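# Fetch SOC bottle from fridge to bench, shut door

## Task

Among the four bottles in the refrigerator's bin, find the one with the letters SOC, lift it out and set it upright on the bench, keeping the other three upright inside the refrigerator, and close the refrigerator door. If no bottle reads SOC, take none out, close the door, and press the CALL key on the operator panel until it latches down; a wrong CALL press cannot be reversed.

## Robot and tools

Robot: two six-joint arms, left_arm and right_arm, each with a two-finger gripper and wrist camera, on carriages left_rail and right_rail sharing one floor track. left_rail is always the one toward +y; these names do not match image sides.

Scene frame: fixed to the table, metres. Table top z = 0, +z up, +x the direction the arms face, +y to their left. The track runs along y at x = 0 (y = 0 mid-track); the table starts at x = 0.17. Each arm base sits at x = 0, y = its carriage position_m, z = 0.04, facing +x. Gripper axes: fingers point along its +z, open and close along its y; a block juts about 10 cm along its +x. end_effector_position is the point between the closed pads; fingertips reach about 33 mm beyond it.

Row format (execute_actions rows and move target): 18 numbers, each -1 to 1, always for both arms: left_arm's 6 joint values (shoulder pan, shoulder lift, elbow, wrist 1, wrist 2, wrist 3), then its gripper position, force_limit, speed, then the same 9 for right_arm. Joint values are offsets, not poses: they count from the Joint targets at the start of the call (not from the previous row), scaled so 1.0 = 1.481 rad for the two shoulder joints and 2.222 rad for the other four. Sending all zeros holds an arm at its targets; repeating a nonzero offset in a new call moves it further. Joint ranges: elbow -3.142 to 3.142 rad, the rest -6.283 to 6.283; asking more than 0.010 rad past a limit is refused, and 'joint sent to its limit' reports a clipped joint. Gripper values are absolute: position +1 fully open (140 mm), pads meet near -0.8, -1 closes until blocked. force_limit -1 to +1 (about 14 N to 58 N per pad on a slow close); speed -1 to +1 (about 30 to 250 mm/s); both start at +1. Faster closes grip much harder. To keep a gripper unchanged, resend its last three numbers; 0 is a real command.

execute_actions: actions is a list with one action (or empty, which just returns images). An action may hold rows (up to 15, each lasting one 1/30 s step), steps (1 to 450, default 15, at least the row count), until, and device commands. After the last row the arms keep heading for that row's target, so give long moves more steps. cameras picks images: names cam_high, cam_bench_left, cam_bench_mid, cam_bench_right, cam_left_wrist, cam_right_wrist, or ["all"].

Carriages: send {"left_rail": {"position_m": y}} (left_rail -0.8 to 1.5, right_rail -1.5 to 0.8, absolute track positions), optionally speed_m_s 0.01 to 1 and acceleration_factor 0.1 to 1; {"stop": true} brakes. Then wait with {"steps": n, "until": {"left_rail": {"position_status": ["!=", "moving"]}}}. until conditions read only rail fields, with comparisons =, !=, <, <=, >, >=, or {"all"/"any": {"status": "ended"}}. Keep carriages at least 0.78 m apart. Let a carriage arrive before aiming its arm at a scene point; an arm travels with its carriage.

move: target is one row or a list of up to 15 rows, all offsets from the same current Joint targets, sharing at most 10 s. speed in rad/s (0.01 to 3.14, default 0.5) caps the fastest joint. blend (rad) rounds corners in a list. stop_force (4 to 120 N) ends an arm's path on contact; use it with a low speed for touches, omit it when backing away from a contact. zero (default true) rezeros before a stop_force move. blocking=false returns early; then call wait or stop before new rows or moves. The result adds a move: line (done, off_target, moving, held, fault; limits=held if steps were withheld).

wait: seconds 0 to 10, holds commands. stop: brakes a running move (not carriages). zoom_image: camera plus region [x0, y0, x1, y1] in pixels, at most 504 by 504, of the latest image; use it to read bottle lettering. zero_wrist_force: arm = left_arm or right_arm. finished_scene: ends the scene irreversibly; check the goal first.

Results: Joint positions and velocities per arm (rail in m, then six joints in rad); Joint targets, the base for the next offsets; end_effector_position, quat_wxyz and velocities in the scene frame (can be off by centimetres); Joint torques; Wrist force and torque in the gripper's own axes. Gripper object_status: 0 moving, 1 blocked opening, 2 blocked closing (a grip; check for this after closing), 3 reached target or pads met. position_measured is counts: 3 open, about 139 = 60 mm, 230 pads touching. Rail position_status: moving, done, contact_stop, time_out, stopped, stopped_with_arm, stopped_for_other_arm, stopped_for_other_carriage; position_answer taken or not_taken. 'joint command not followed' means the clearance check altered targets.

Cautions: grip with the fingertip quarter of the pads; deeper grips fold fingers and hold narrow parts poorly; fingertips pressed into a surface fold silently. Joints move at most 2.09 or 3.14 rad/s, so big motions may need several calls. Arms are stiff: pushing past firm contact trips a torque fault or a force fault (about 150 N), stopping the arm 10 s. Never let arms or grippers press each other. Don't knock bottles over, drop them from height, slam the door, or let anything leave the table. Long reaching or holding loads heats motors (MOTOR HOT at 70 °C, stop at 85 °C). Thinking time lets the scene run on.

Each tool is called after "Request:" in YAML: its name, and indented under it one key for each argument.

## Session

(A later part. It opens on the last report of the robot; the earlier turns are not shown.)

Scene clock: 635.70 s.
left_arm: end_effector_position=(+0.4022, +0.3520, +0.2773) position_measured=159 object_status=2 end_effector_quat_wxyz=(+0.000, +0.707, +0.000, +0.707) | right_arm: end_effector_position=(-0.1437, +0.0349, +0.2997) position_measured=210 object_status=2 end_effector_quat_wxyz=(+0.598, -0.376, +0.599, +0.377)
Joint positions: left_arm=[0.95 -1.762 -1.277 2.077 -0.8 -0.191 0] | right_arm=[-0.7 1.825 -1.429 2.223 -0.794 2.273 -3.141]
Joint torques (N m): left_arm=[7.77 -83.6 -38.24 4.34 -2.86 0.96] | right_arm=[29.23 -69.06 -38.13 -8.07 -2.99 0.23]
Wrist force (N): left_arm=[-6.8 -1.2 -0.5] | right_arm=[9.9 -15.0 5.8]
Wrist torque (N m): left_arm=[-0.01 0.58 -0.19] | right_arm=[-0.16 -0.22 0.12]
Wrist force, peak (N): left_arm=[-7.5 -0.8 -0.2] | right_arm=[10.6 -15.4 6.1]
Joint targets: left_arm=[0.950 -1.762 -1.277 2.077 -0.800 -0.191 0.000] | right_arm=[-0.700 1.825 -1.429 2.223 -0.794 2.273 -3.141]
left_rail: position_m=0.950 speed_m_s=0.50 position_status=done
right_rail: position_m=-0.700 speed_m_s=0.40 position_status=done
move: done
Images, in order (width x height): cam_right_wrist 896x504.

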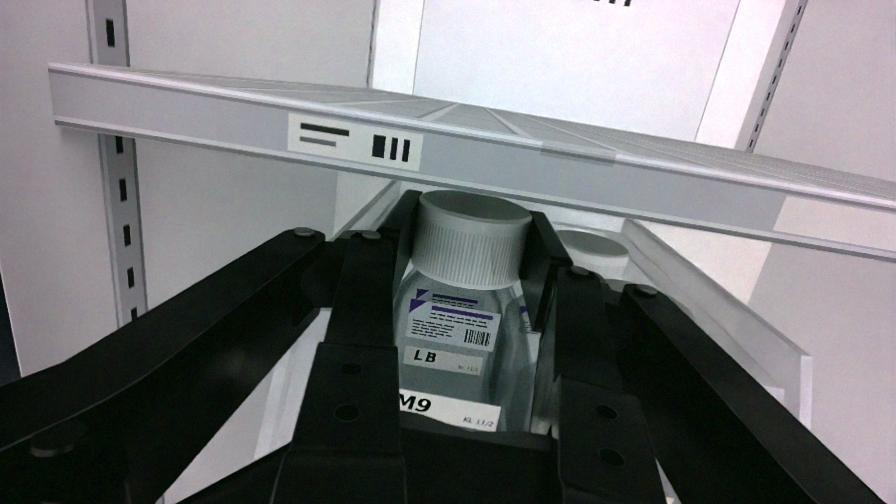

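Request:
zoom_image:
  camera: "cam_right_wrist"
  region: [390, 270, 560, 440]

Scaled by 2.965 from the camera's 896x504 image, which has a finer 1280x720 frame.

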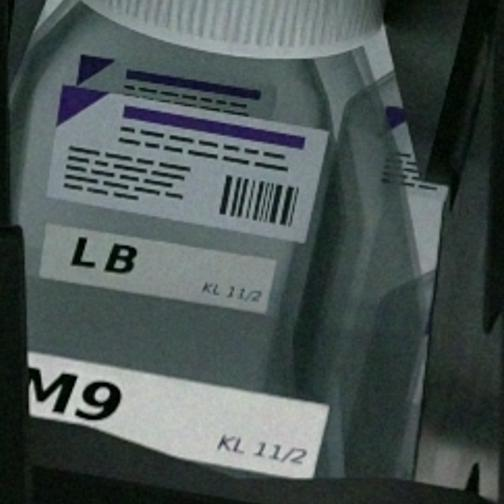

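Request:
move:
  target: [0, 0.02796, 0.00717, -0.02581, 0, 0, -0.98, -0.4, -1, 0, 0, 0, 0, 0, 0, -0.98, 0, -1]
  speed: 0.05

Scene clock: 639.47 s.
left_arm: end_effector_position=(+0.4022, +0.3520, +0.2475) position_measured=159 object_status=2 end_effector_quat_wxyz=(+0.000, +0.707, +0.000, +0.707) | right_arm: end_effector_position=(-0.1437, +0.0349, +0.2997) position_measured=210 object_status=2 end_effector_quat_wxyz=(+0.598, -0.376, +0.599, +0.377)
Joint positions: left_arm=[0.95 -1.762 -1.236 2.093 -0.857 -0.191 0] | right_arm=[-0.7 1.825 -1.429 2.223 -0.794 2.273 -3.141]
Joint torques (N m): left_arm=[8.26 -47.01 -21.76 -2.63 -3.35 1.56] | right_arm=[29.18 -69.67 -39.08 -8 -2.97 0.05]
Wrist force (N): left_arm=[-6.9 -1.0 -0.3] | right_arm=[10.1 -15.1 5.8]
Wrist torque (N m): left_arm=[0.02 0.61 -0.20] | right_arm=[-0.18 -0.30 0.12]
Wrist force, peak (N): left_arm=[-7.4 -0.8 -0.1] | right_arm=[10.3 -15.2 5.9]
Joint targets: left_arm=[0.950 -1.762 -1.236 2.093 -0.857 -0.191 0.000] | right_arm=[-0.700 1.825 -1.429 2.223 -0.794 2.273 -3.141]
left_rail: position_m=0.950 speed_m_s=0.50 position_status=done
right_rail: position_m=-0.700 speed_m_s=0.40 position_status=done
move: done

Request:
move:
  target: [0, 0.0028, 0.00072, -0.00258, 0, 0, -0.98, -0.4, -1, 0, 0, 0, 0, 0, 0, -0.98, 0, -1]
  speed: 0.02
  stop_force: 4

Scene clock: 641.60 s.
left_arm: end_effector_position=(+0.4022, +0.3520, +0.2471) position_measured=159 object_status=2 end_effector_quat_wxyz=(+0.000, +0.707, +0.000, +0.707) | right_arm: end_effector_position=(-0.1437, +0.0349, +0.2997) position_measured=210 object_status=2 end_effector_quat_wxyz=(+0.598, -0.376, +0.599, +0.377)
Joint positions: left_arm=[0.95 -1.762 -1.235 2.093 -0.857 -0.191 0] | right_arm=[-0.7 1.825 -1.429 2.223 -0.794 2.273 -3.141]
Joint torques (N m): left_arm=[6.71 -77.29 -27.45 3.18 -1.57 1.23] | right_arm=[29.25 -68.9 -38.96 -7.74 -2.97 -0.05]
Wrist force (N): left_arm=[1.8 -2.6 1.4] | right_arm=[10.9 -15.1 5.8]
Wrist torque (N m): left_arm=[-0.01 0.75 -0.22] | right_arm=[-0.20 -0.30 0.12]
Wrist force, peak (N): left_arm=[-7.0 -1.3 -0.1] | right_arm=[11.0 -15.0 5.9]
Joint targets: left_arm=[0.950 -1.762 -1.236 2.093 -0.857 -0.191 0.000] | right_arm=[-0.700 1.825 -1.429 2.223 -0.794 2.273 -3.141]
left_rail: position_m=0.950 speed_m_s=0.50 position_status=done
right_rail: position_m=-0.700 speed_m_s=0.40 position_status=done
move: contact (left_arm)

Request:
execute_actions:
  actions:
    - {"rows": [[0, 0, 0, 0, 0, 0, 0.036, 0, -1, 0, 0, 0, 0, 0, 0, -0.98, 0, -1]], "steps": 30}

Request:
move:
  target:
    - [-0.05727, -0.00261, 0.0027, -0.00095, -0.03817, 0, 0.036, 0, -1, 0, 0, 0, 0, 0, 0, -0.98, 0, -1]
    - [-0.03394, 0.06862, -0.07293, 0.0272, -0.02262, 0, 0.036, 0, -1, 0, 0, 0, 0, 0, 0, -0.98, 0, -1]
  speed: 0.15
  blend: [0.003, 0]
  cameras: ["cam_right_wrist"]

Scene clock: 650.77 s.
left_arm: end_effector_position=(+0.4022, +0.3520, +0.2472) position_measured=125 object_status=3 end_effector_quat_wxyz=(+0.000, +0.707, +0.000, +0.707) | right_arm: end_effector_position=(-0.1437, +0.0349, +0.2997) position_measured=210 object_status=2 end_effector_quat_wxyz=(+0.598, -0.376, +0.599, +0.377)
Joint positions: left_arm=[0.95 -1.762 -1.236 2.093 -0.857 -0.191 0] | right_arm=[-0.7 1.825 -1.429 2.223 -0.794 2.273 -3.141]
Joint torques (N m): left_arm=[6.69 -85.49 -31.85 2.84 2.22 1.03] | right_arm=[29.11 -69.58 -39.29 -7.64 -3.2 0.16]
Wrist force (N): left_arm=[-3.4 -1.2 -0.2] | right_arm=[10.0 -14.9 5.7]
Wrist torque (N m): left_arm=[-0.02 0.71 -0.20] | right_arm=[-0.15 -0.23 0.12]
Wrist force, peak (N): left_arm=[-3.6 -1.2 -0.4] | right_arm=[10.6 -15.1 6.3]
Joint targets: left_arm=[0.950 -1.762 -1.236 2.093 -0.857 -0.191 0.000] | right_arm=[-0.700 1.825 -1.429 2.223 -0.794 2.273 -3.141]
left_rail: position_m=0.950 speed_m_s=0.50 position_status=done
right_rail: position_m=-0.700 speed_m_s=0.40 position_status=done

Scene clock: 653.03 s.
left_arm: end_effector_position=(+0.3522, +0.2692, +0.2471) position_measured=125 object_status=3 end_effector_quat_wxyz=(+0.000, +0.707, +0.000, +0.707) | right_arm: end_effector_position=(-0.1437, +0.0349, +0.2997) position_measured=210 object_status=2 end_effector_quat_wxyz=(+0.598, -0.376, +0.599, +0.377)
Joint positions: left_arm=[0.95 -1.812 -1.134 1.932 -0.797 -0.242 0] | right_arm=[-0.7 1.825 -1.429 2.223 -0.794 2.273 -3.141]
Joint torques (N m): left_arm=[14.55 -57.79 -35.39 4.33 3.04 1.36] | right_arm=[29.4 -68.39 -38.64 -7.78 -3.49 -0.08]
Wrist force (N): left_arm=[-3.0 -0.9 -0.5] | right_arm=[10.3 -14.8 5.4]
Wrist torque (N m): left_arm=[0.05 0.65 -0.19] | right_arm=[-0.13 -0.30 0.12]
Wrist force, peak (N): left_arm=[-3.5 -1.6 -1.1] | right_arm=[10.5 -15.0 5.8]
Joint targets: left_arm=[0.950 -1.812 -1.134 1.931 -0.797 -0.241 0.000] | right_arm=[-0.700 1.825 -1.429 2.223 -0.794 2.273 -3.141]
left_rail: position_m=0.950 speed_m_s=0.50 position_status=done
right_rail: position_m=-0.700 speed_m_s=0.40 position_status=done
move: done
Images, in order (width x height): cam_right_wrist 896x504.

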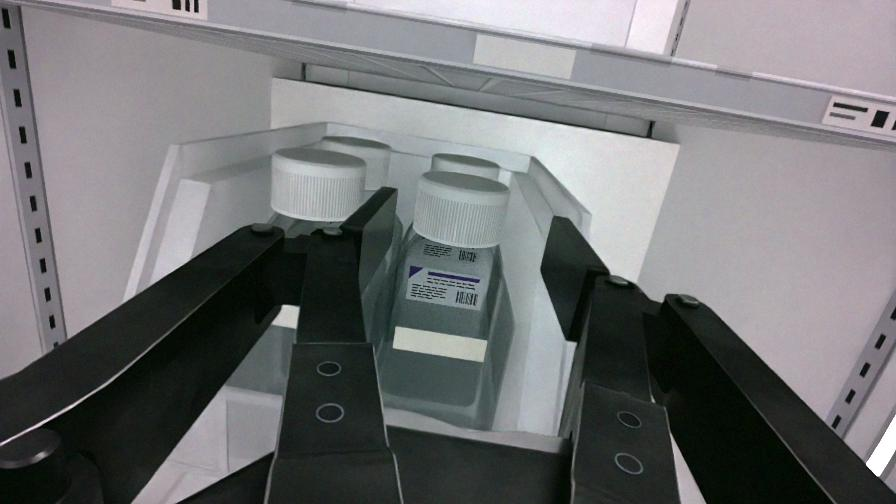

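Request:
move:
  target:
    - [-0.00147, -0.00512, 0.0056, -0.00218, -0.00098, 0, 0.036, 0, -1, 0, 0, 0, 0, 0, 0, -0.98, 0, -1]
    - [0.04704, -0.00296, 0.00325, -0.00128, 0.03136, 0, 0.036, 0, -1, 0, 0, 0, 0, 0, 0, -0.98, 0, -1]
  speed: 0.1
  stop_force: 8
  cameras: ["cam_right_wrist"]

Scene clock: 659.13 s.
left_arm: end_effector_position=(+0.4002, +0.2750, +0.2471) position_measured=125 object_status=3 end_effector_quat_wxyz=(+0.000, +0.707, +0.000, +0.707) | right_arm: end_effector_position=(-0.1437, +0.0349, +0.2997) position_measured=210 object_status=2 end_effector_quat_wxyz=(+0.598, -0.376, +0.599, +0.377)
Joint positions: left_arm=[0.95 -1.743 -1.138 1.938 -0.8 -0.172 0] | right_arm=[-0.7 1.825 -1.429 2.223 -0.794 2.273 -3.141]
Joint torques (N m): left_arm=[12.31 -58.67 -37.7 3.87 2.73 1.29] | right_arm=[28.67 -69.56 -39.38 -7.56 -3.81 -0.02]
Wrist force (N): left_arm=[-2.9 -1.7 -1.8] | right_arm=[10.5 -14.9 5.9]
Wrist torque (N m): left_arm=[-0.07 0.74 -0.17] | right_arm=[-0.17 -0.24 0.12]
Wrist force, peak (N): left_arm=[-2.1 -0.4 -5.8] | right_arm=[10.9 -15.5 5.8]
Joint targets: left_arm=[0.950 -1.743 -1.138 1.938 -0.800 -0.172 0.000] | right_arm=[-0.700 1.825 -1.429 2.223 -0.794 2.273 -3.141]
left_rail: position_m=0.950 speed_m_s=0.50 position_status=done
right_rail: position_m=-0.700 speed_m_s=0.40 position_status=done
move: done
Images, in order (width x height): cam_right_wrist 896x504.

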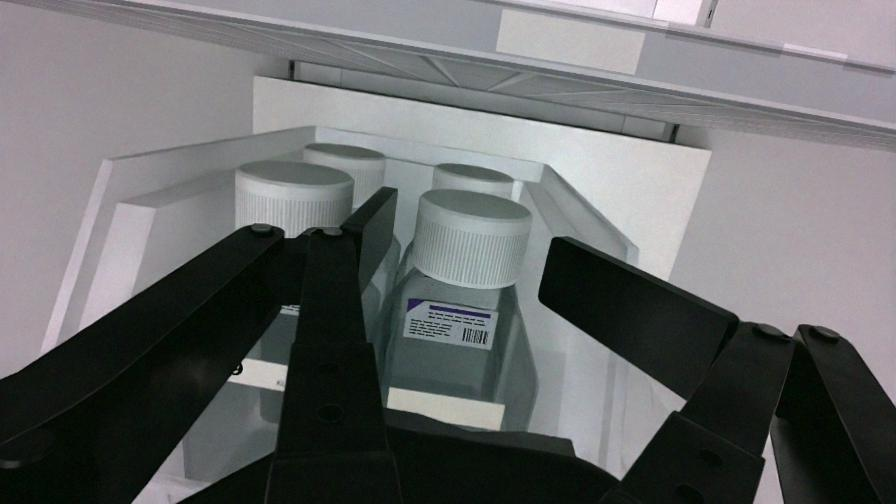

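Request:
move:
  target: [-0.04851, -0.00216, 0.00235, -0.0009, -0.03234, 0, 0.036, 0, -1, 0, 0, 0, 0, 0, 0, -0.98, 0, -1]
  speed: 0.15

Request:
execute_actions:
  actions:
    - {"rows": [[0, 0, 0, 0, 0, 0, 0.3, 0, -0.5, 0, 0, 0, 0, 0, 0, -0.98, 0, -1]], "steps": 30}
  cameras: ["cam_right_wrist"]

Scene clock: 663.83 s.
left_arm: end_effector_position=(+0.3525, +0.2750, +0.2471) position_measured=125 object_status=3 end_effector_quat_wxyz=(+0.000, +0.707, +0.000, +0.707) | right_arm: end_effector_position=(-0.1437, +0.0349, +0.2997) position_measured=210 object_status=2 end_effector_quat_wxyz=(+0.598, -0.376, +0.599, +0.377)
Joint positions: left_arm=[0.95 -1.814 -1.141 1.944 -0.802 -0.243 0] | right_arm=[-0.7 1.825 -1.429 2.223 -0.794 2.273 -3.141]
Joint torques (N m): left_arm=[-6.21 -93.34 -23.9 -2.78 -2.93 0.78] | right_arm=[27.82 -68.56 -39.29 -7.76 -3.59 -0.18]
Wrist force (N): left_arm=[-3.7 -1.2 0.1] | right_arm=[10.8 -14.5 5.6]
Wrist torque (N m): left_arm=[0.00 0.79 -0.19] | right_arm=[-0.17 -0.28 0.12]
Wrist force, peak (N): left_arm=[-4.4 -6.1 2.6] | right_arm=[11.0 -15.4 6.1]
Joint targets: left_arm=[0.950 -1.814 -1.142 1.944 -0.802 -0.244 0.000] | right_arm=[-0.700 1.825 -1.429 2.223 -0.794 2.273 -3.141]
left_rail: position_m=0.950 speed_m_s=0.50 position_status=done
right_rail: position_m=-0.700 speed_m_s=0.40 position_status=done
move: done

Scene clock: 665.03 s.
left_arm: end_effector_position=(+0.3522, +0.2750, +0.2471) position_measured=91 object_status=3 end_effector_quat_wxyz=(+0.000, +0.707, +0.000, +0.707) | right_arm: end_effector_position=(-0.1437, +0.0349, +0.2997) position_measured=210 object_status=2 end_effector_quat_wxyz=(+0.598, -0.376, +0.599, +0.377)
Joint positions: left_arm=[0.95 -1.814 -1.142 1.944 -0.802 -0.244 0] | right_arm=[-0.7 1.825 -1.429 2.223 -0.794 2.273 -3.141]
Joint torques (N m): left_arm=[-9.41 -96.35 -22.34 -2.97 -3.09 0.98] | right_arm=[26.2 -68.91 -39.81 -7.93 -3.72 -0.07]
Wrist force (N): left_arm=[-3.7 -1.3 0.4] | right_arm=[11.1 -14.5 5.5]
Wrist torque (N m): left_arm=[-0.04 0.80 -0.19] | right_arm=[-0.18 -0.29 0.12]
Wrist force, peak (N): left_arm=[-4.2 -1.4 0.3] | right_arm=[10.8 -14.8 5.7]
Joint targets: left_arm=[0.950 -1.814 -1.142 1.944 -0.802 -0.244 0.000] | right_arm=[-0.700 1.825 -1.429 2.223 -0.794 2.273 -3.141]
left_rail: position_m=0.950 speed_m_s=0.50 position_status=done
right_rail: position_m=-0.700 speed_m_s=0.40 position_status=done
Images, in order (width x height): cam_right_wrist 896x504.

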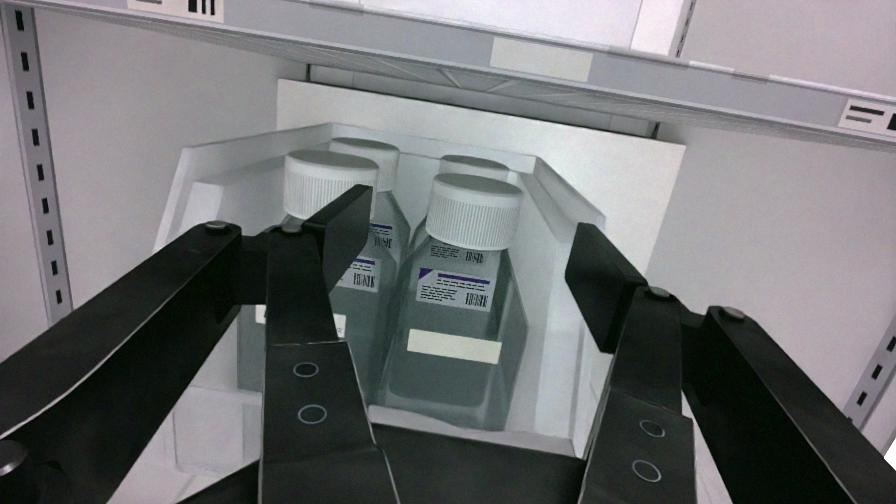

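Request:
move:
  target: [0.04851, 0.00216, -0.00235, 0.0009, 0.03234, 0, -0.08, 0, -0.5, 0, 0, 0, 0, 0, 0, -0.98, 0, -1]
  speed: 0.1
  stop_force: 5
  cameras: ["cam_right_wrist"]

Scene clock: 668.53 s.
left_arm: end_effector_position=(+0.4002, +0.2750, +0.2471) position_measured=139 object_status=3 end_effector_quat_wxyz=(+0.000, +0.707, +0.000, +0.707) | right_arm: end_effector_position=(-0.1437, +0.0349, +0.2997) position_measured=210 object_status=2 end_effector_quat_wxyz=(+0.598, -0.376, +0.599, +0.377)
Joint positions: left_arm=[0.95 -1.743 -1.138 1.938 -0.8 -0.172 0] | right_arm=[-0.7 1.825 -1.429 2.223 -0.794 2.273 -3.141]
Joint torques (N m): left_arm=[13.14 -57.21 -35.29 4.15 2.59 1.16] | right_arm=[26.54 -68.63 -39.64 -7.66 -3.54 0.15]
Wrist force (N): left_arm=[-3.6 -1.3 0.0] | right_arm=[10.9 -14.5 5.7]
Wrist torque (N m): left_arm=[-0.02 0.76 -0.19] | right_arm=[-0.17 -0.28 0.12]
Wrist force, peak (N): left_arm=[-4.1 -1.2 0.3] | right_arm=[11.0 -14.6 6.1]
Joint targets: left_arm=[0.950 -1.743 -1.138 1.938 -0.800 -0.172 0.000] | right_arm=[-0.700 1.825 -1.429 2.223 -0.794 2.273 -3.141]
left_rail: position_m=0.950 speed_m_s=0.50 position_status=done
right_rail: position_m=-0.700 speed_m_s=0.40 position_status=done
move: done
Images, in order (width x height): cam_right_wrist 896x504.

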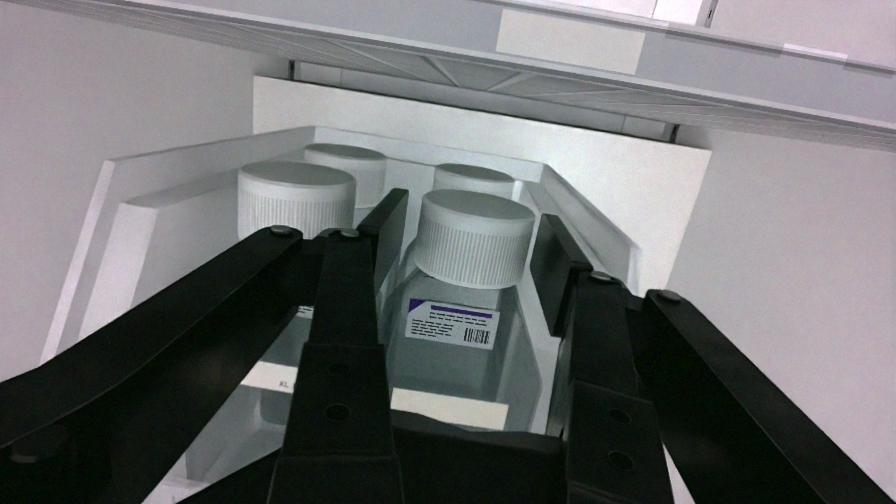

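Request:
execute_actions:
  actions:
    - {"rows": [[0, 0, 0, 0, 0, 0, -1, -1, -1, 0, 0, 0, 0, 0, 0, -0.98, 0, -1]], "steps": 35}

Request:
execute_actions:
  actions:
    - {"rows": [[0, 0, 0, 0, 0, 0, -0.98, -0.4, -1, 0, 0, 0, 0, 0, 0, -0.98, 0, -1]], "steps": 20}

Request:
move:
  target: [0, -0.02472, -0.00667, 0.02314, 0, 0, -0.98, -0.4, -1, 0, 0, 0, 0, 0, 0, -0.98, 0, -1]
  speed: 0.05
  stop_force: 20
  cameras: ["cam_right_wrist"]

Request:
zoom_image:
  camera: "cam_right_wrist"
  region: [380, 180, 580, 440]

Scene clock: 672.20 s.
left_arm: end_effector_position=(+0.4002, +0.2750, +0.2471) position_measured=158 object_status=2 end_effector_quat_wxyz=(+0.000, +0.707, +0.000, +0.707) | right_arm: end_effector_position=(-0.1437, +0.0349, +0.2997) position_measured=210 object_status=2 end_effector_quat_wxyz=(+0.598, -0.376, +0.599, +0.377)
Joint positions: left_arm=[0.95 -1.743 -1.138 1.938 -0.8 -0.172 0] | right_arm=[-0.7 1.825 -1.429 2.223 -0.794 2.273 -3.141]
Joint torques (N m): left_arm=[7.23 -65.64 -32.01 2.84 0.12 1.44] | right_arm=[24.9 -69.59 -39.72 -7.73 -3.93 -0.13]
Wrist force (N): left_arm=[-5.4 -1.8 0.2] | right_arm=[10.5 -14.4 5.7]
Wrist torque (N m): left_arm=[-0.02 0.81 -0.17] | right_arm=[-0.14 -0.25 0.12]
Wrist force, peak (N): left_arm=[-5.9 -0.9 0.4] | right_arm=[11.1 -14.7 5.5]
Joint targets: left_arm=[0.950 -1.743 -1.138 1.938 -0.800 -0.172 0.000] | right_arm=[-0.700 1.825 -1.429 2.223 -0.794 2.273 -3.141]
left_rail: position_m=0.950 speed_m_s=0.50 position_status=done
right_rail: position_m=-0.700 speed_m_s=0.40 position_status=done

Scene clock: 673.07 s.
left_arm: end_effector_position=(+0.4002, +0.2750, +0.2471) position_measured=159 object_status=2 end_effector_quat_wxyz=(+0.000, +0.707, +0.000, +0.707) | right_arm: end_effector_position=(-0.1437, +0.0349, +0.2997) position_measured=210 object_status=2 end_effector_quat_wxyz=(+0.598, -0.376, +0.599, +0.377)
Joint positions: left_arm=[0.95 -1.743 -1.138 1.938 -0.8 -0.172 0] | right_arm=[-0.7 1.825 -1.429 2.223 -0.794 2.273 -3.141]
Joint torques (N m): left_arm=[4.89 -70.1 -28.37 1.87 -2.43 0.91] | right_arm=[25.39 -69.52 -39.72 -7.73 -3.83 -0.08]
Wrist force (N): left_arm=[-5.0 -1.9 -0.4] | right_arm=[10.7 -14.6 5.6]
Wrist torque (N m): left_arm=[-0.04 0.70 -0.17] | right_arm=[-0.18 -0.27 0.12]
Wrist force, peak (N): left_arm=[-5.4 -1.6 -0.2] | right_arm=[10.9 -14.9 5.8]
Joint targets: left_arm=[0.950 -1.743 -1.138 1.938 -0.800 -0.172 0.000] | right_arm=[-0.700 1.825 -1.429 2.223 -0.794 2.273 -3.141]
left_rail: position_m=0.950 speed_m_s=0.50 position_status=done
right_rail: position_m=-0.700 speed_m_s=0.40 position_status=done

Scene clock: 675.23 s.
left_arm: end_effector_position=(+0.4002, +0.2749, +0.2771) position_measured=159 object_status=2 end_effector_quat_wxyz=(+0.000, +0.707, +0.000, +0.707) | right_arm: end_effector_position=(-0.1437, +0.0349, +0.2997) position_measured=210 object_status=2 end_effector_quat_wxyz=(+0.598, -0.376, +0.599, +0.377)
Joint positions: left_arm=[0.95 -1.743 -1.175 1.924 -0.748 -0.172 0] | right_arm=[-0.7 1.825 -1.429 2.223 -0.794 2.273 -3.141]
Joint torques (N m): left_arm=[-4.4 -95.4 -39.51 4.35 -2.55 0.85] | right_arm=[24.83 -69.12 -40.22 -7.84 -3.88 -0.06]
Wrist force (N): left_arm=[-7.4 -1.2 0.3] | right_arm=[10.2 -14.3 5.7]
Wrist torque (N m): left_arm=[-0.03 0.72 -0.18] | right_arm=[-0.14 -0.28 0.12]
Wrist force, peak (N): left_arm=[-7.8 -1.4 0.2] | right_arm=[10.5 -14.8 5.7]
Joint targets: left_arm=[0.950 -1.743 -1.175 1.924 -0.748 -0.172 0.000] | right_arm=[-0.700 1.825 -1.429 2.223 -0.794 2.273 -3.141]
left_rail: position_m=0.950 speed_m_s=0.50 position_status=done
right_rail: position_m=-0.700 speed_m_s=0.40 position_status=done
move: done
Images, in order (width x height): cam_right_wrist 896x504.

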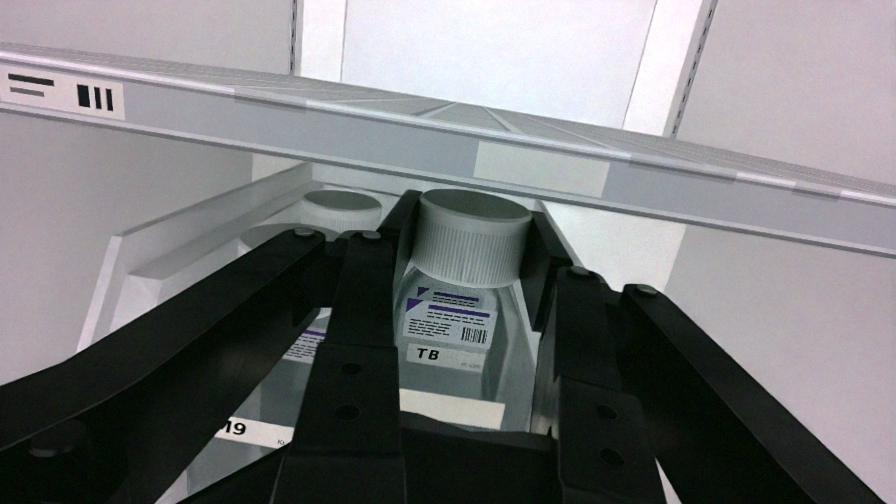

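Scaled by 1.938 from the camera's 896x504 image, which has a finer 1280x720 frame.

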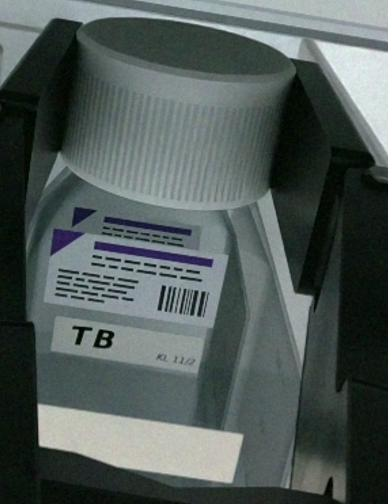

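Request:
zoom_image:
  camera: "cam_right_wrist"
  region: [395, 380, 515, 440]

Scaled by 4.200 from the camera's 896x504 image, which has a finer 1280x720 frame.

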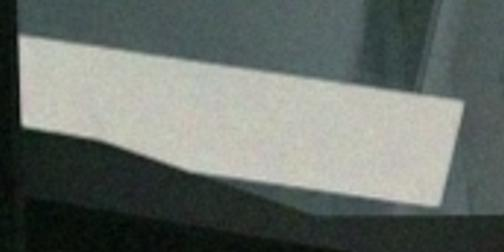

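Request:
move:
  target: [0, 0.02672, 0.0072, -0.025, 0, 0, -0.98, -0.4, -1, 0, 0, 0, 0, 0, 0, -0.98, 0, -1]
  speed: 0.03
  stop_force: 5

Scene clock: 723.37 s.
left_arm: end_effector_position=(+0.4002, +0.2750, +0.2471) position_measured=159 object_status=2 end_effector_quat_wxyz=(+0.000, +0.707, +0.000, +0.707) | right_arm: end_effector_position=(-0.1437, +0.0349, +0.2997) position_measured=210 object_status=2 end_effector_quat_wxyz=(+0.598, -0.376, +0.599, +0.377)
Joint positions: left_arm=[0.95 -1.743 -1.138 1.938 -0.8 -0.172 0] | right_arm=[-0.7 1.825 -1.429 2.223 -0.794 2.273 -3.141]
Joint torques (N m): left_arm=[-3.1 -97.4 -37.75 4.61 -0.81 0.44] | right_arm=[20.16 -69.22 -40.89 -7.81 -3.98 0.05]
Wrist force (N): left_arm=[-6.8 -1.0 0.4] | right_arm=[9.8 -13.9 5.0]
Wrist torque (N m): left_arm=[0.03 0.58 -0.19] | right_arm=[-0.19 -0.28 0.12]
Wrist force, peak (N): left_arm=[-8.0 -1.1 0.1] | right_arm=[10.9 -14.5 5.6]
Joint targets: left_arm=[0.950 -1.743 -1.138 1.938 -0.800 -0.172 0.000] | right_arm=[-0.700 1.825 -1.429 2.223 -0.794 2.273 -3.141]
left_rail: position_m=0.950 speed_m_s=0.50 position_status=done
right_rail: position_m=-0.700 speed_m_s=0.40 position_status=done
move: contact (left_arm)

Request:
execute_actions:
  actions: []

Scene clock: 741.20 s.
left_arm: end_effector_position=(+0.4002, +0.2750, +0.2471) position_measured=159 object_status=2 end_effector_quat_wxyz=(+0.000, +0.707, +0.000, +0.707) | right_arm: end_effector_position=(-0.1437, +0.0349, +0.2997) position_measured=210 object_status=2 end_effector_quat_wxyz=(+0.598, -0.376, +0.599, +0.377)
Joint positions: left_arm=[0.95 -1.743 -1.138 1.938 -0.8 -0.172 0] | right_arm=[-0.7 1.825 -1.429 2.223 -0.794 2.273 -3.141]
Joint velocities: within noise
Joint torques (N m): left_arm=[-0.66 -96.16 -38.08 4.02 2.9 1.27] | right_arm=[17.32 -68.35 -40.76 -7.48 -4.07 0.42]
Wrist force (N): left_arm=[-6.8 -1.0 0.2] | right_arm=[9.8 -13.9 5.2]
Wrist torque (N m): left_arm=[0.04 0.59 -0.19] | right_arm=[-0.16 -0.29 0.12]
Wrist force, peak (N): left_arm=[-7.1 -1.0 0.2] | right_arm=[9.8 -14.3 5.1]
Joint targets: left_arm=[0.950 -1.743 -1.138 1.938 -0.800 -0.172 0.000] | right_arm=[-0.700 1.825 -1.429 2.223 -0.794 2.273 -3.141]
Tool commands: left_gripper/position=-0.98 left_gripper/force_limit=-0.4 left_gripper/speed=-1.0 right_gripper/position=-0.98 right_gripper/force_limit=+0.0 right_gripper/speed=-1.0
left_rail: position_m=0.950 speed_m_s=0.50 position_status=done
right_rail: position_m=-0.700 speed_m_s=0.40 position_status=done

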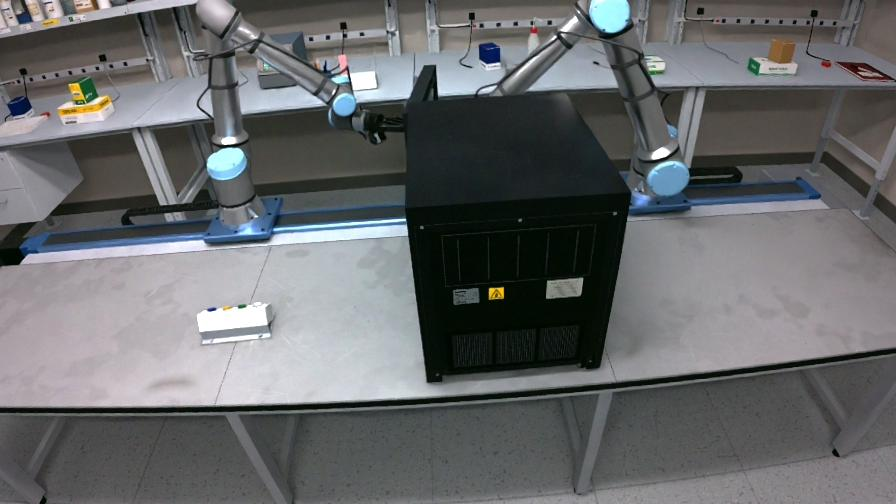

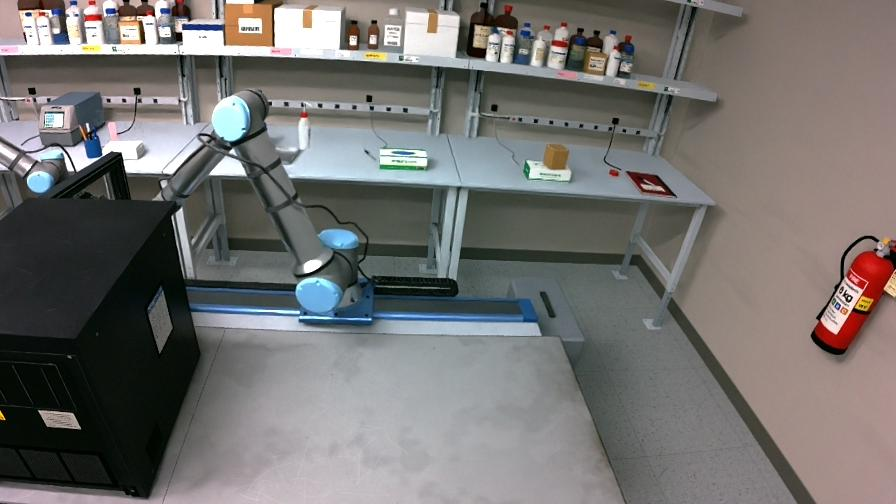

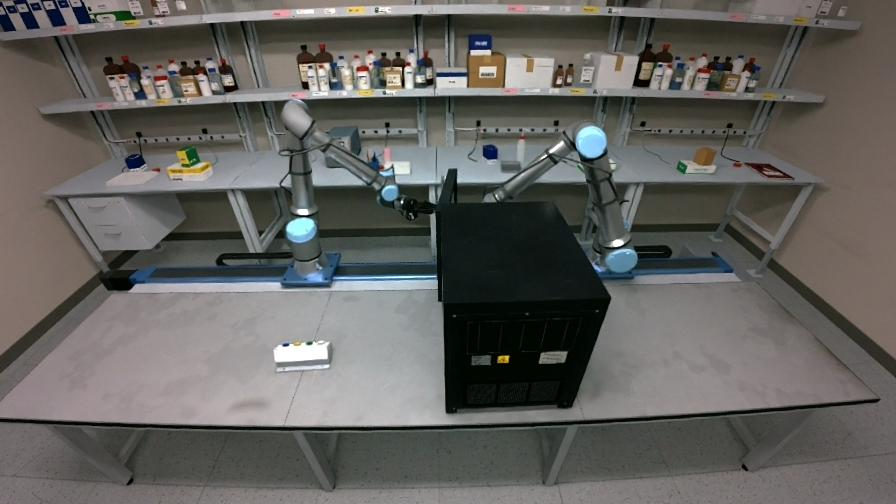

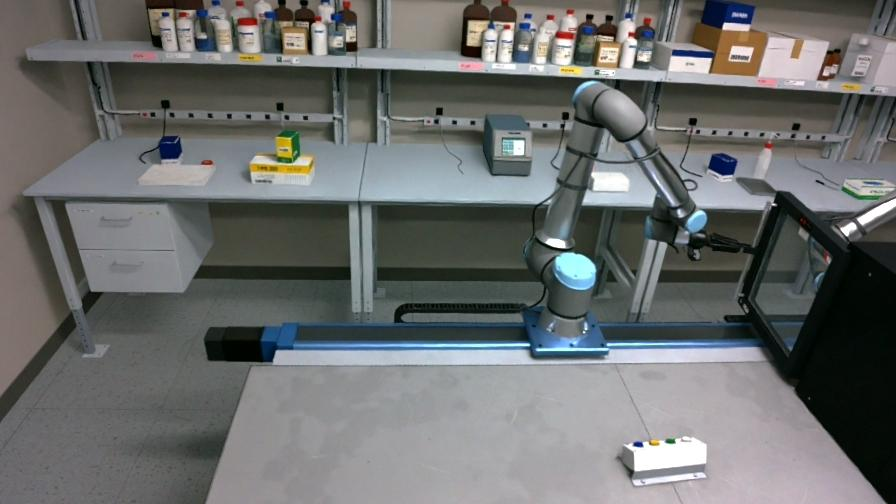

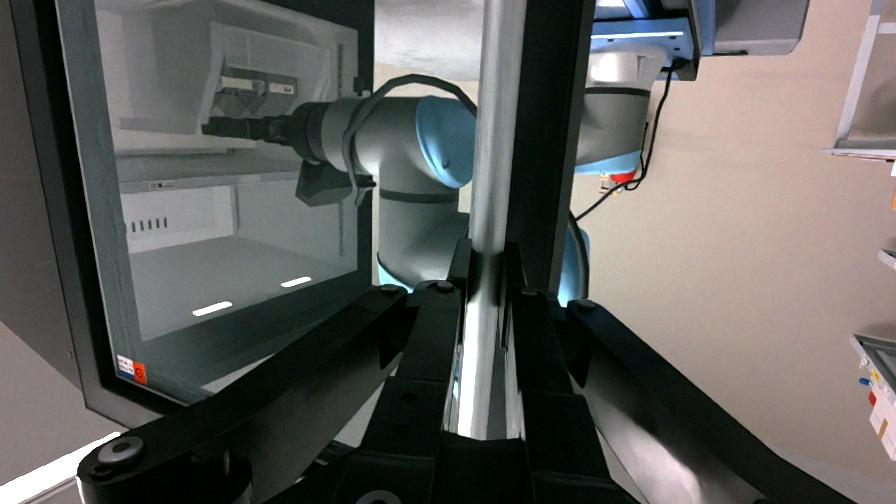

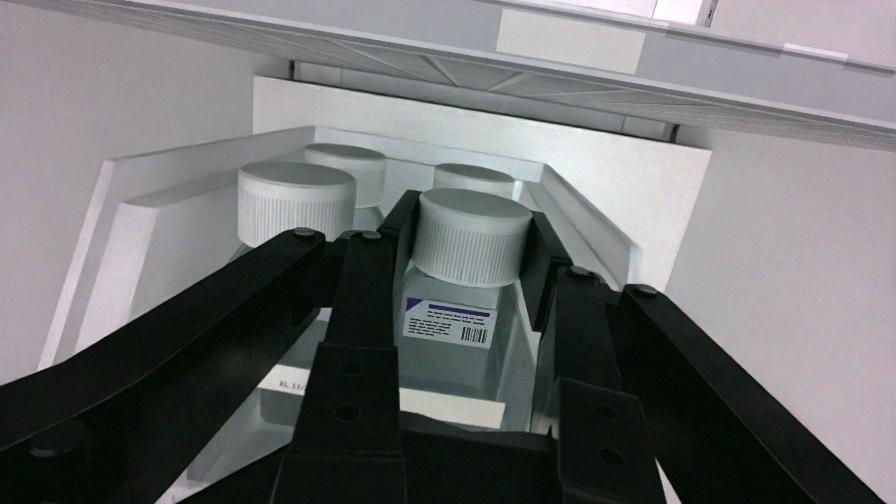

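Request:
zoom_image:
  camera: "cam_right_wrist"
  region: [240, 260, 560, 460]

Request:
zoom_image:
  camera: "cam_right_wrist"
  region: [390, 280, 520, 360]

Scaled by 1.575 from the camera's 896x504 image, which has a finer 1280x720 frame.

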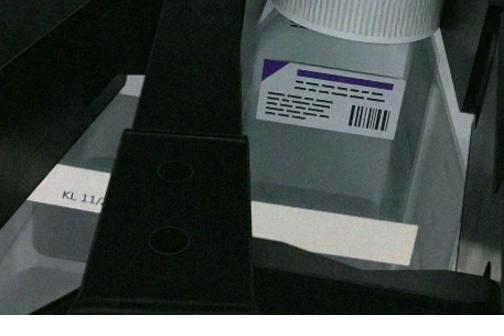

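Scaled by 3.877 from the camera's 896x504 image, which has a finer 1280x720 frame.

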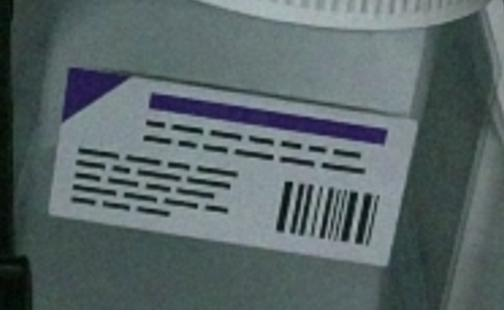

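Request:
move:
  target: [0, 0.0025, 0.0011, -0.0027, 0, 0, -0.98, -0.4, -1, 0, 0, 0, 0, 0, 0, -0.98, 0, -1]
  speed: 0.01
  stop_force: 4

Scene clock: 772.00 s.
left_arm: end_effector_position=(+0.4002, +0.2750, +0.2467) position_measured=159 object_status=2 end_effector_quat_wxyz=(+0.000, +0.707, +0.000, +0.707) | right_arm: end_effector_position=(-0.1437, +0.0349, +0.2997) position_measured=210 object_status=2 end_effector_quat_wxyz=(+0.598, -0.376, +0.599, +0.377)
Joint positions: left_arm=[0.95 -1.743 -1.138 1.939 -0.801 -0.172 0] | right_arm=[-0.7 1.825 -1.429 2.223 -0.794 2.273 -3.141]
Joint torques (N m): left_arm=[-1.49 -94.58 -35.82 3.23 2.68 1.44] | right_arm=[13.12 -68.78 -41.89 -7.28 -4.01 0.5]
Wrist force (N): left_arm=[-1.6 -1.5 -0.3] | right_arm=[10.6 -14.0 5.4]
Wrist torque (N m): left_arm=[0.11 0.63 -0.22] | right_arm=[-0.15 -0.29 0.12]
Wrist force, peak (N): left_arm=[-7.1 -1.3 0.3] | right_arm=[11.6 -14.4 5.5]
Joint targets: left_arm=[0.950 -1.743 -1.138 1.939 -0.801 -0.172 0.000] | right_arm=[-0.700 1.825 -1.429 2.223 -0.794 2.273 -3.141]
left_rail: position_m=0.950 speed_m_s=0.50 position_status=done
right_rail: position_m=-0.700 speed_m_s=0.40 position_status=done
move: contact (left_arm)

Request:
execute_actions:
  actions:
    - {"rows": [[0,0,0,0,0,0,-0.08,-1,-1,0,0,0,0,0,0,-0.98,0,-1]], "steps": 30}
  cameras: ["cam_right_wrist"]

Scene clock: 839.27 s.
left_arm: end_effector_position=(+0.4002, +0.2750, +0.2467) position_measured=139 object_status=3 end_effector_quat_wxyz=(+0.000, +0.707, +0.000, +0.707) | right_arm: end_effector_position=(-0.1437, +0.0349, +0.2997) position_measured=210 object_status=2 end_effector_quat_wxyz=(+0.598, -0.376, +0.599, +0.377)
Joint positions: left_arm=[0.95 -1.743 -1.138 1.939 -0.801 -0.172 0] | right_arm=[-0.7 1.825 -1.429 2.223 -0.794 2.273 -3.141]
Joint torques (N m): left_arm=[-3.29 -92.03 -35.11 3.81 2.02 0.92] | right_arm=[10.27 -67.59 -42.11 -7.15 -4.1 0.41]
Wrist force (N): left_arm=[-3.0 -0.9 0.2] | right_arm=[10.4 -13.7 5.5]
Wrist torque (N m): left_arm=[0.06 0.62 -0.19] | right_arm=[-0.13 -0.31 0.12]
Wrist force, peak (N): left_arm=[-3.2 -0.8 0.6] | right_arm=[11.0 -14.3 5.6]
Joint targets: left_arm=[0.950 -1.743 -1.138 1.939 -0.801 -0.172 0.000] | right_arm=[-0.700 1.825 -1.429 2.223 -0.794 2.273 -3.141]
left_rail: position_m=0.950 speed_m_s=0.50 position_status=done
right_rail: position_m=-0.700 speed_m_s=0.40 position_status=done
Images, in order (width x height): cam_right_wrist 896x504.

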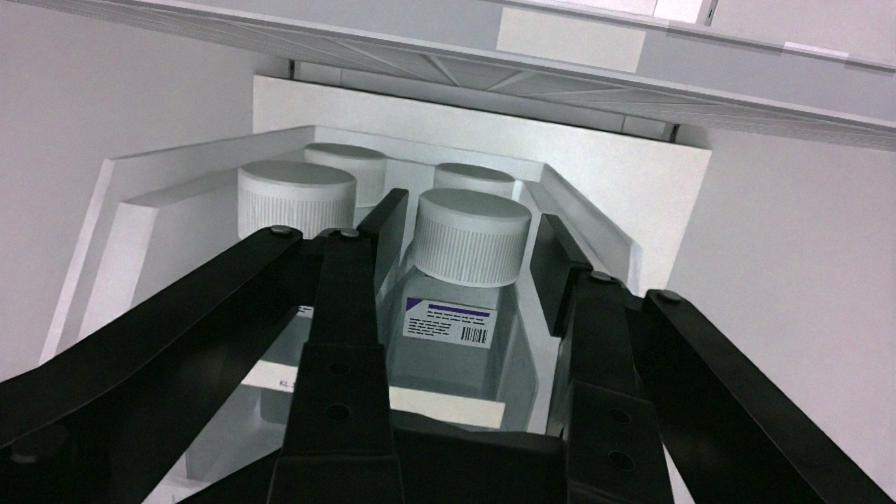

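Request:
move:
  target: [0,0,0,0,0,0,-0.08,-1,-1, 0.00303,-0.06114,0.04663,-0.00588,-0.01452,0,-0.98,0,-1]
  speed: 0.1
  stop_force: 40

Scene clock: 843.13 s.
left_arm: end_effector_position=(+0.4002, +0.2750, +0.2467) position_measured=139 object_status=3 end_effector_quat_wxyz=(+0.000, +0.707, +0.000, +0.707) | right_arm: end_effector_position=(-0.1415, -0.0198, +0.2999) position_measured=210 object_status=2 end_effector_quat_wxyz=(+0.591, -0.387, +0.592, +0.388)
Joint positions: left_arm=[0.95 -1.743 -1.138 1.939 -0.801 -0.172 0] | right_arm=[-0.7 1.83 -1.519 2.326 -0.807 2.24 -3.141]
Joint torques (N m): left_arm=[-0.81 -95.63 -35.08 3.31 2.34 0.56] | right_arm=[38.32 -62.74 -35.36 -8.94 -11.02 0.62]
Wrist force (N): left_arm=[-2.9 -0.8 0.3] | right_arm=[10.6 -23.2 12.1]
Wrist torque (N m): left_arm=[0.08 0.61 -0.18] | right_arm=[-0.27 -0.34 0.06]
Wrist force, peak (N): left_arm=[-3.4 -1.2 0.6] | right_arm=[10.5 -23.3 12.1]
Joint targets: left_arm=[0.950 -1.743 -1.138 1.939 -0.801 -0.172 0.000] | right_arm=[-0.700 1.830 -1.519 2.326 -0.807 2.240 -3.141]
left_rail: position_m=0.950 speed_m_s=0.50 position_status=done
right_rail: position_m=-0.700 speed_m_s=0.40 position_status=done
move: done

Request:
move:
  target:
    - [-0.04844,-0.00282,0.00211,-0.00023,-0.03238,0,-0.08,-1,-1,0,0,0,0,0,0,-0.98,0,-1]
    - [-0.04664,-0.06175,0.03212,-0.14893,-0.03793,0.15320,-0.08,-1,-1,0,0,0,0,0,0,-0.98,0,-1]
    - [-0.04224,-0.10459,0.05398,-0.27618,-0.05381,0.28262,-0.08,-1,-1,0,0,0,0,0,0,-0.98,0,-1]
    - [-0.02512,-0.16154,0.06951,-0.43523,-0.10479,0.45671,-0.08,-1,-1,0,0,0,0,0,0,-0.98,0,-1]
    - [-0.00993,-0.18380,0.06769,-0.48146,-0.13515,0.51757,-0.08,-1,-1,0,0,0,0,0,0,-0.98,0,-1]
  speed: [0.12,0.3,0.3,0.3,0.3]
  blend: [0.01,0.02,0.02,0.02,0]
  stop_force: 15
  cameras: ["cam_right_wrist","cam_left_wrist"]

Scene clock: 854.00 s.
left_arm: end_effector_position=(+0.3585, +0.2750, +0.2784) position_measured=139 object_status=3 end_effector_quat_wxyz=(+0.000, +0.843, +0.000, +0.537) | right_arm: end_effector_position=(-0.1415, -0.0198, +0.2999) position_measured=210 object_status=2 end_effector_quat_wxyz=(+0.591, -0.387, +0.592, +0.388)
Joint positions: left_arm=[0.95 -1.757 -1.41 2.089 -1.87 -0.472 1.15] | right_arm=[-0.7 1.83 -1.519 2.326 -0.807 2.24 -3.141]
Joint torques (N m): left_arm=[12.36 -80.68 -44.9 -7.25 -0.17 2.25] | right_arm=[37.35 -62.78 -35.35 -9.05 -10.86 0.4]
Wrist force (N): left_arm=[-2.4 -1.0 -0.1] | right_arm=[10.4 -23.4 12.4]
Wrist torque (N m): left_arm=[-0.11 0.44 -0.40] | right_arm=[-0.29 -0.32 0.07]
Wrist force, peak (N): left_arm=[-3.4 -1.2 0.4] | right_arm=[10.4 -23.7 12.4]
Joint targets: left_arm=[0.950 -1.757 -1.410 2.089 -1.870 -0.472 1.150] | right_arm=[-0.700 1.830 -1.519 2.326 -0.807 2.240 -3.141]
left_rail: position_m=0.950 speed_m_s=0.50 position_status=done
right_rail: position_m=-0.700 speed_m_s=0.40 position_status=done
move: done
Images, in order (width x height): cam_left_wrist 896x504, cam_right_wrist 896x504.

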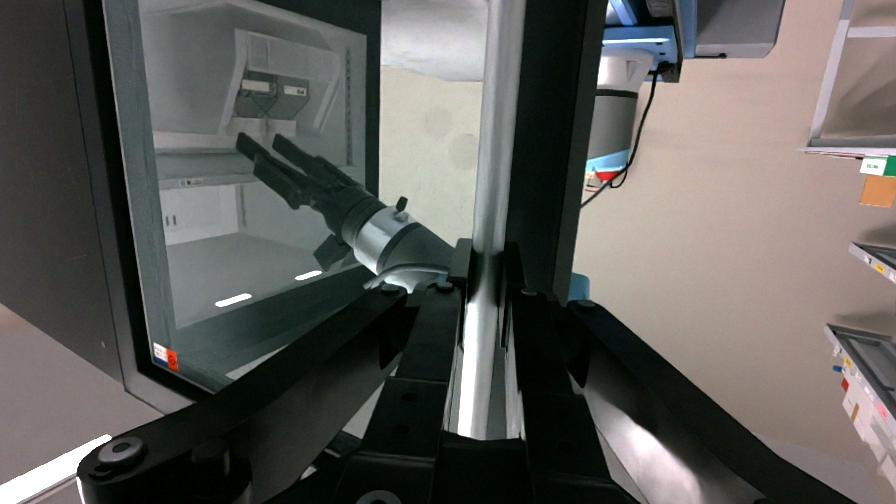

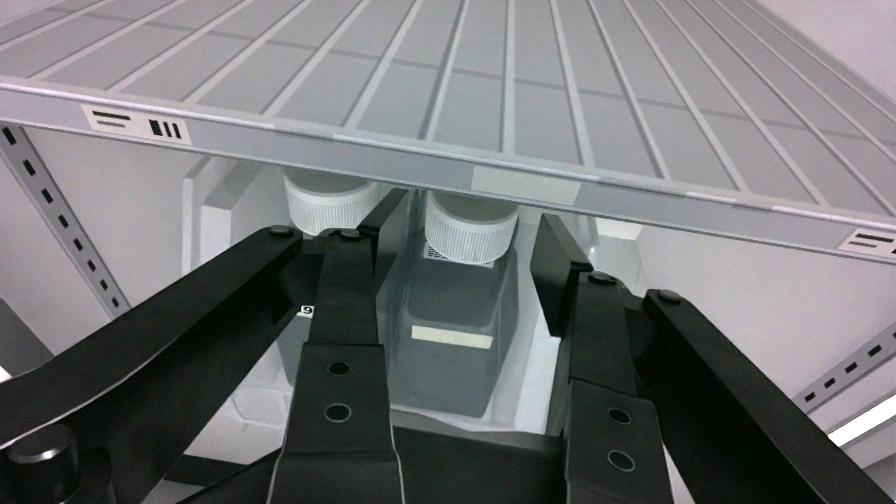

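Request:
zoom_image:
  camera: "cam_right_wrist"
  region: [270, 220, 560, 430]

Scaled by 1.738 from the camera's 896x504 image, which has a finer 1280x720 frame.

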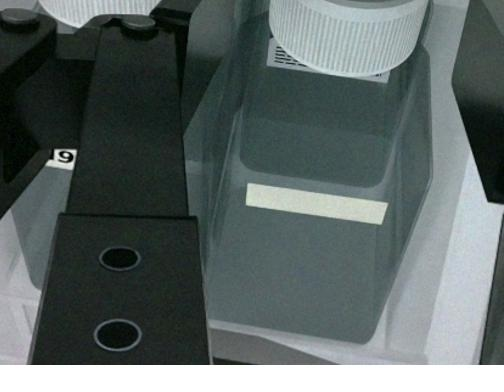

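Request:
move:
  target: [0.04607,0.03034,0.01210,-0.09108,0.00950,0.06560,-0.08,-1,-1,0,0,0,0,0,0,-0.98,0,-1]
  speed: 0.12
  stop_force: 8
  cameras: ["cam_right_wrist"]

Scene clock: 859.70 s.
left_arm: end_effector_position=(+0.4039, +0.2751, +0.2572) position_measured=139 object_status=3 end_effector_quat_wxyz=(+0.000, +0.843, +0.000, +0.537) | right_arm: end_effector_position=(-0.1415, -0.0198, +0.2999) position_measured=210 object_status=2 end_effector_quat_wxyz=(+0.591, -0.387, +0.592, +0.388)
Joint positions: left_arm=[0.95 -1.689 -1.365 2.116 -2.073 -0.451 1.296] | right_arm=[-0.7 1.83 -1.519 2.326 -0.807 2.24 -3.141]
Joint torques (N m): left_arm=[10.67 -42.94 -30.16 -7.56 6.17 1.96] | right_arm=[38.34 -62.97 -35.61 -8.62 -10.88 0.35]
Wrist force (N): left_arm=[-2.1 -1.2 -0.3] | right_arm=[10.5 -23.5 12.0]
Wrist torque (N m): left_arm=[-0.17 0.36 -0.41] | right_arm=[-0.29 -0.36 0.07]
Wrist force, peak (N): left_arm=[-2.7 -1.1 -0.3] | right_arm=[10.4 -23.6 12.6]
Joint targets: left_arm=[0.950 -1.689 -1.365 2.116 -2.073 -0.451 1.296] | right_arm=[-0.700 1.830 -1.519 2.326 -0.807 2.240 -3.141]
left_rail: position_m=0.950 speed_m_s=0.50 position_status=done
right_rail: position_m=-0.700 speed_m_s=0.40 position_status=done
move: done
Images, in order (width x height): cam_right_wrist 896x504.

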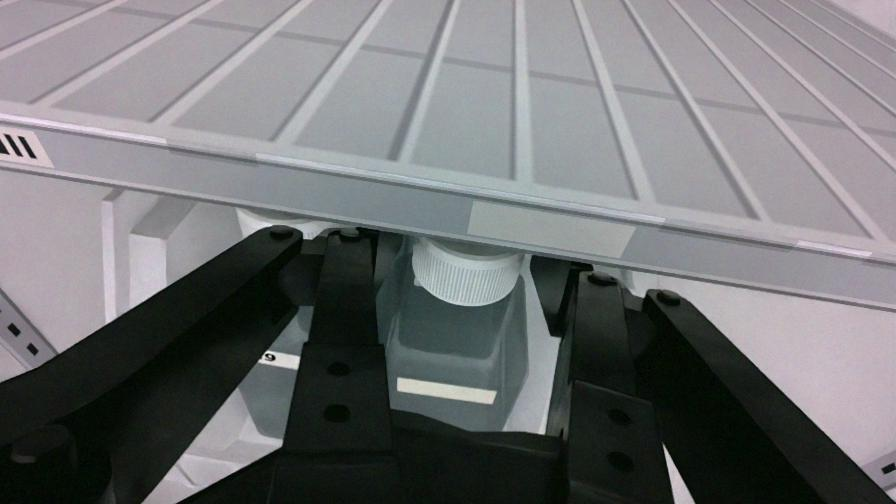

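Request:
execute_actions:
  actions:
    - {"rows": [[0,0,0,0,0,0,-1,-1,-1,0,0,0,0,0,0,-0.98,0,-1]], "steps": 60}

Request:
execute_actions:
  actions:
    - {"rows": [[0,0,0,0,0,0,-0.98,1,-1,0,0,0,0,0,0,-0.98,0,-1]], "steps": 30}
  cameras: ["cam_right_wrist"]

Scene clock: 863.17 s.
left_arm: end_effector_position=(+0.4039, +0.2751, +0.2572) position_measured=159 object_status=2 end_effector_quat_wxyz=(+0.000, +0.843, +0.000, +0.537) | right_arm: end_effector_position=(-0.1415, -0.0198, +0.2999) position_measured=210 object_status=2 end_effector_quat_wxyz=(+0.591, -0.387, +0.592, +0.388)
Joint positions: left_arm=[0.95 -1.689 -1.365 2.116 -2.073 -0.451 1.296] | right_arm=[-0.7 1.83 -1.519 2.326 -0.807 2.24 -3.141]
Joint torques (N m): left_arm=[14.8 -48.81 -30.28 -3.48 2.42 2.06] | right_arm=[37.12 -63.26 -35.57 -8.7 -10.74 0.39]
Wrist force (N): left_arm=[-2.6 -0.4 -0.5] | right_arm=[10.5 -23.3 12.2]
Wrist torque (N m): left_arm=[-0.16 0.36 -0.41] | right_arm=[-0.28 -0.32 0.07]
Wrist force, peak (N): left_arm=[-2.8 -0.7 -0.1] | right_arm=[10.5 -23.5 12.4]
Joint targets: left_arm=[0.950 -1.689 -1.365 2.116 -2.073 -0.451 1.296] | right_arm=[-0.700 1.830 -1.519 2.326 -0.807 2.240 -3.141]
left_rail: position_m=0.950 speed_m_s=0.50 position_status=done
right_rail: position_m=-0.700 speed_m_s=0.40 position_status=done

Scene clock: 864.37 s.
left_arm: end_effector_position=(+0.4039, +0.2751, +0.2572) position_measured=162 object_status=2 end_effector_quat_wxyz=(+0.000, +0.843, +0.000, +0.537) | right_arm: end_effector_position=(-0.1415, -0.0198, +0.2999) position_measured=210 object_status=2 end_effector_quat_wxyz=(+0.591, -0.387, +0.592, +0.388)
Joint positions: left_arm=[0.95 -1.689 -1.365 2.116 -2.073 -0.451 1.296] | right_arm=[-0.7 1.83 -1.519 2.326 -0.807 2.24 -3.141]
Joint torques (N m): left_arm=[12.78 -53.81 -28.68 -1.1 0.74 2.43] | right_arm=[35.28 -62.19 -34.93 -8.58 -10.61 0.57]
Wrist force (N): left_arm=[-0.1 0.1 -2.5] | right_arm=[11.0 -23.2 12.4]
Wrist torque (N m): left_arm=[-0.27 0.36 -0.46] | right_arm=[-0.21 -0.38 0.07]
Wrist force, peak (N): left_arm=[-0.5 0.2 -2.8] | right_arm=[10.8 -23.7 12.3]
Joint targets: left_arm=[0.950 -1.689 -1.365 2.116 -2.073 -0.451 1.296] | right_arm=[-0.700 1.830 -1.519 2.326 -0.807 2.240 -3.141]
left_rail: position_m=0.950 speed_m_s=0.50 position_status=done
right_rail: position_m=-0.700 speed_m_s=0.40 position_status=done
Images, in order (width x height): cam_right_wrist 896x504.

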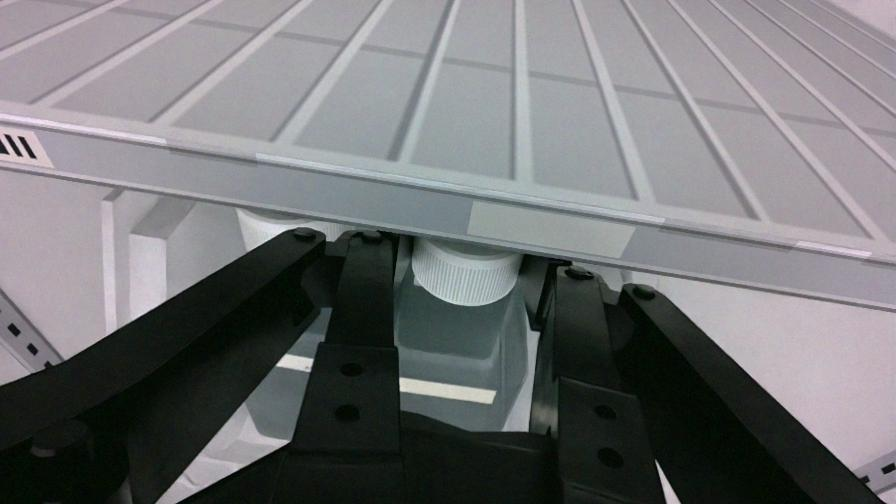

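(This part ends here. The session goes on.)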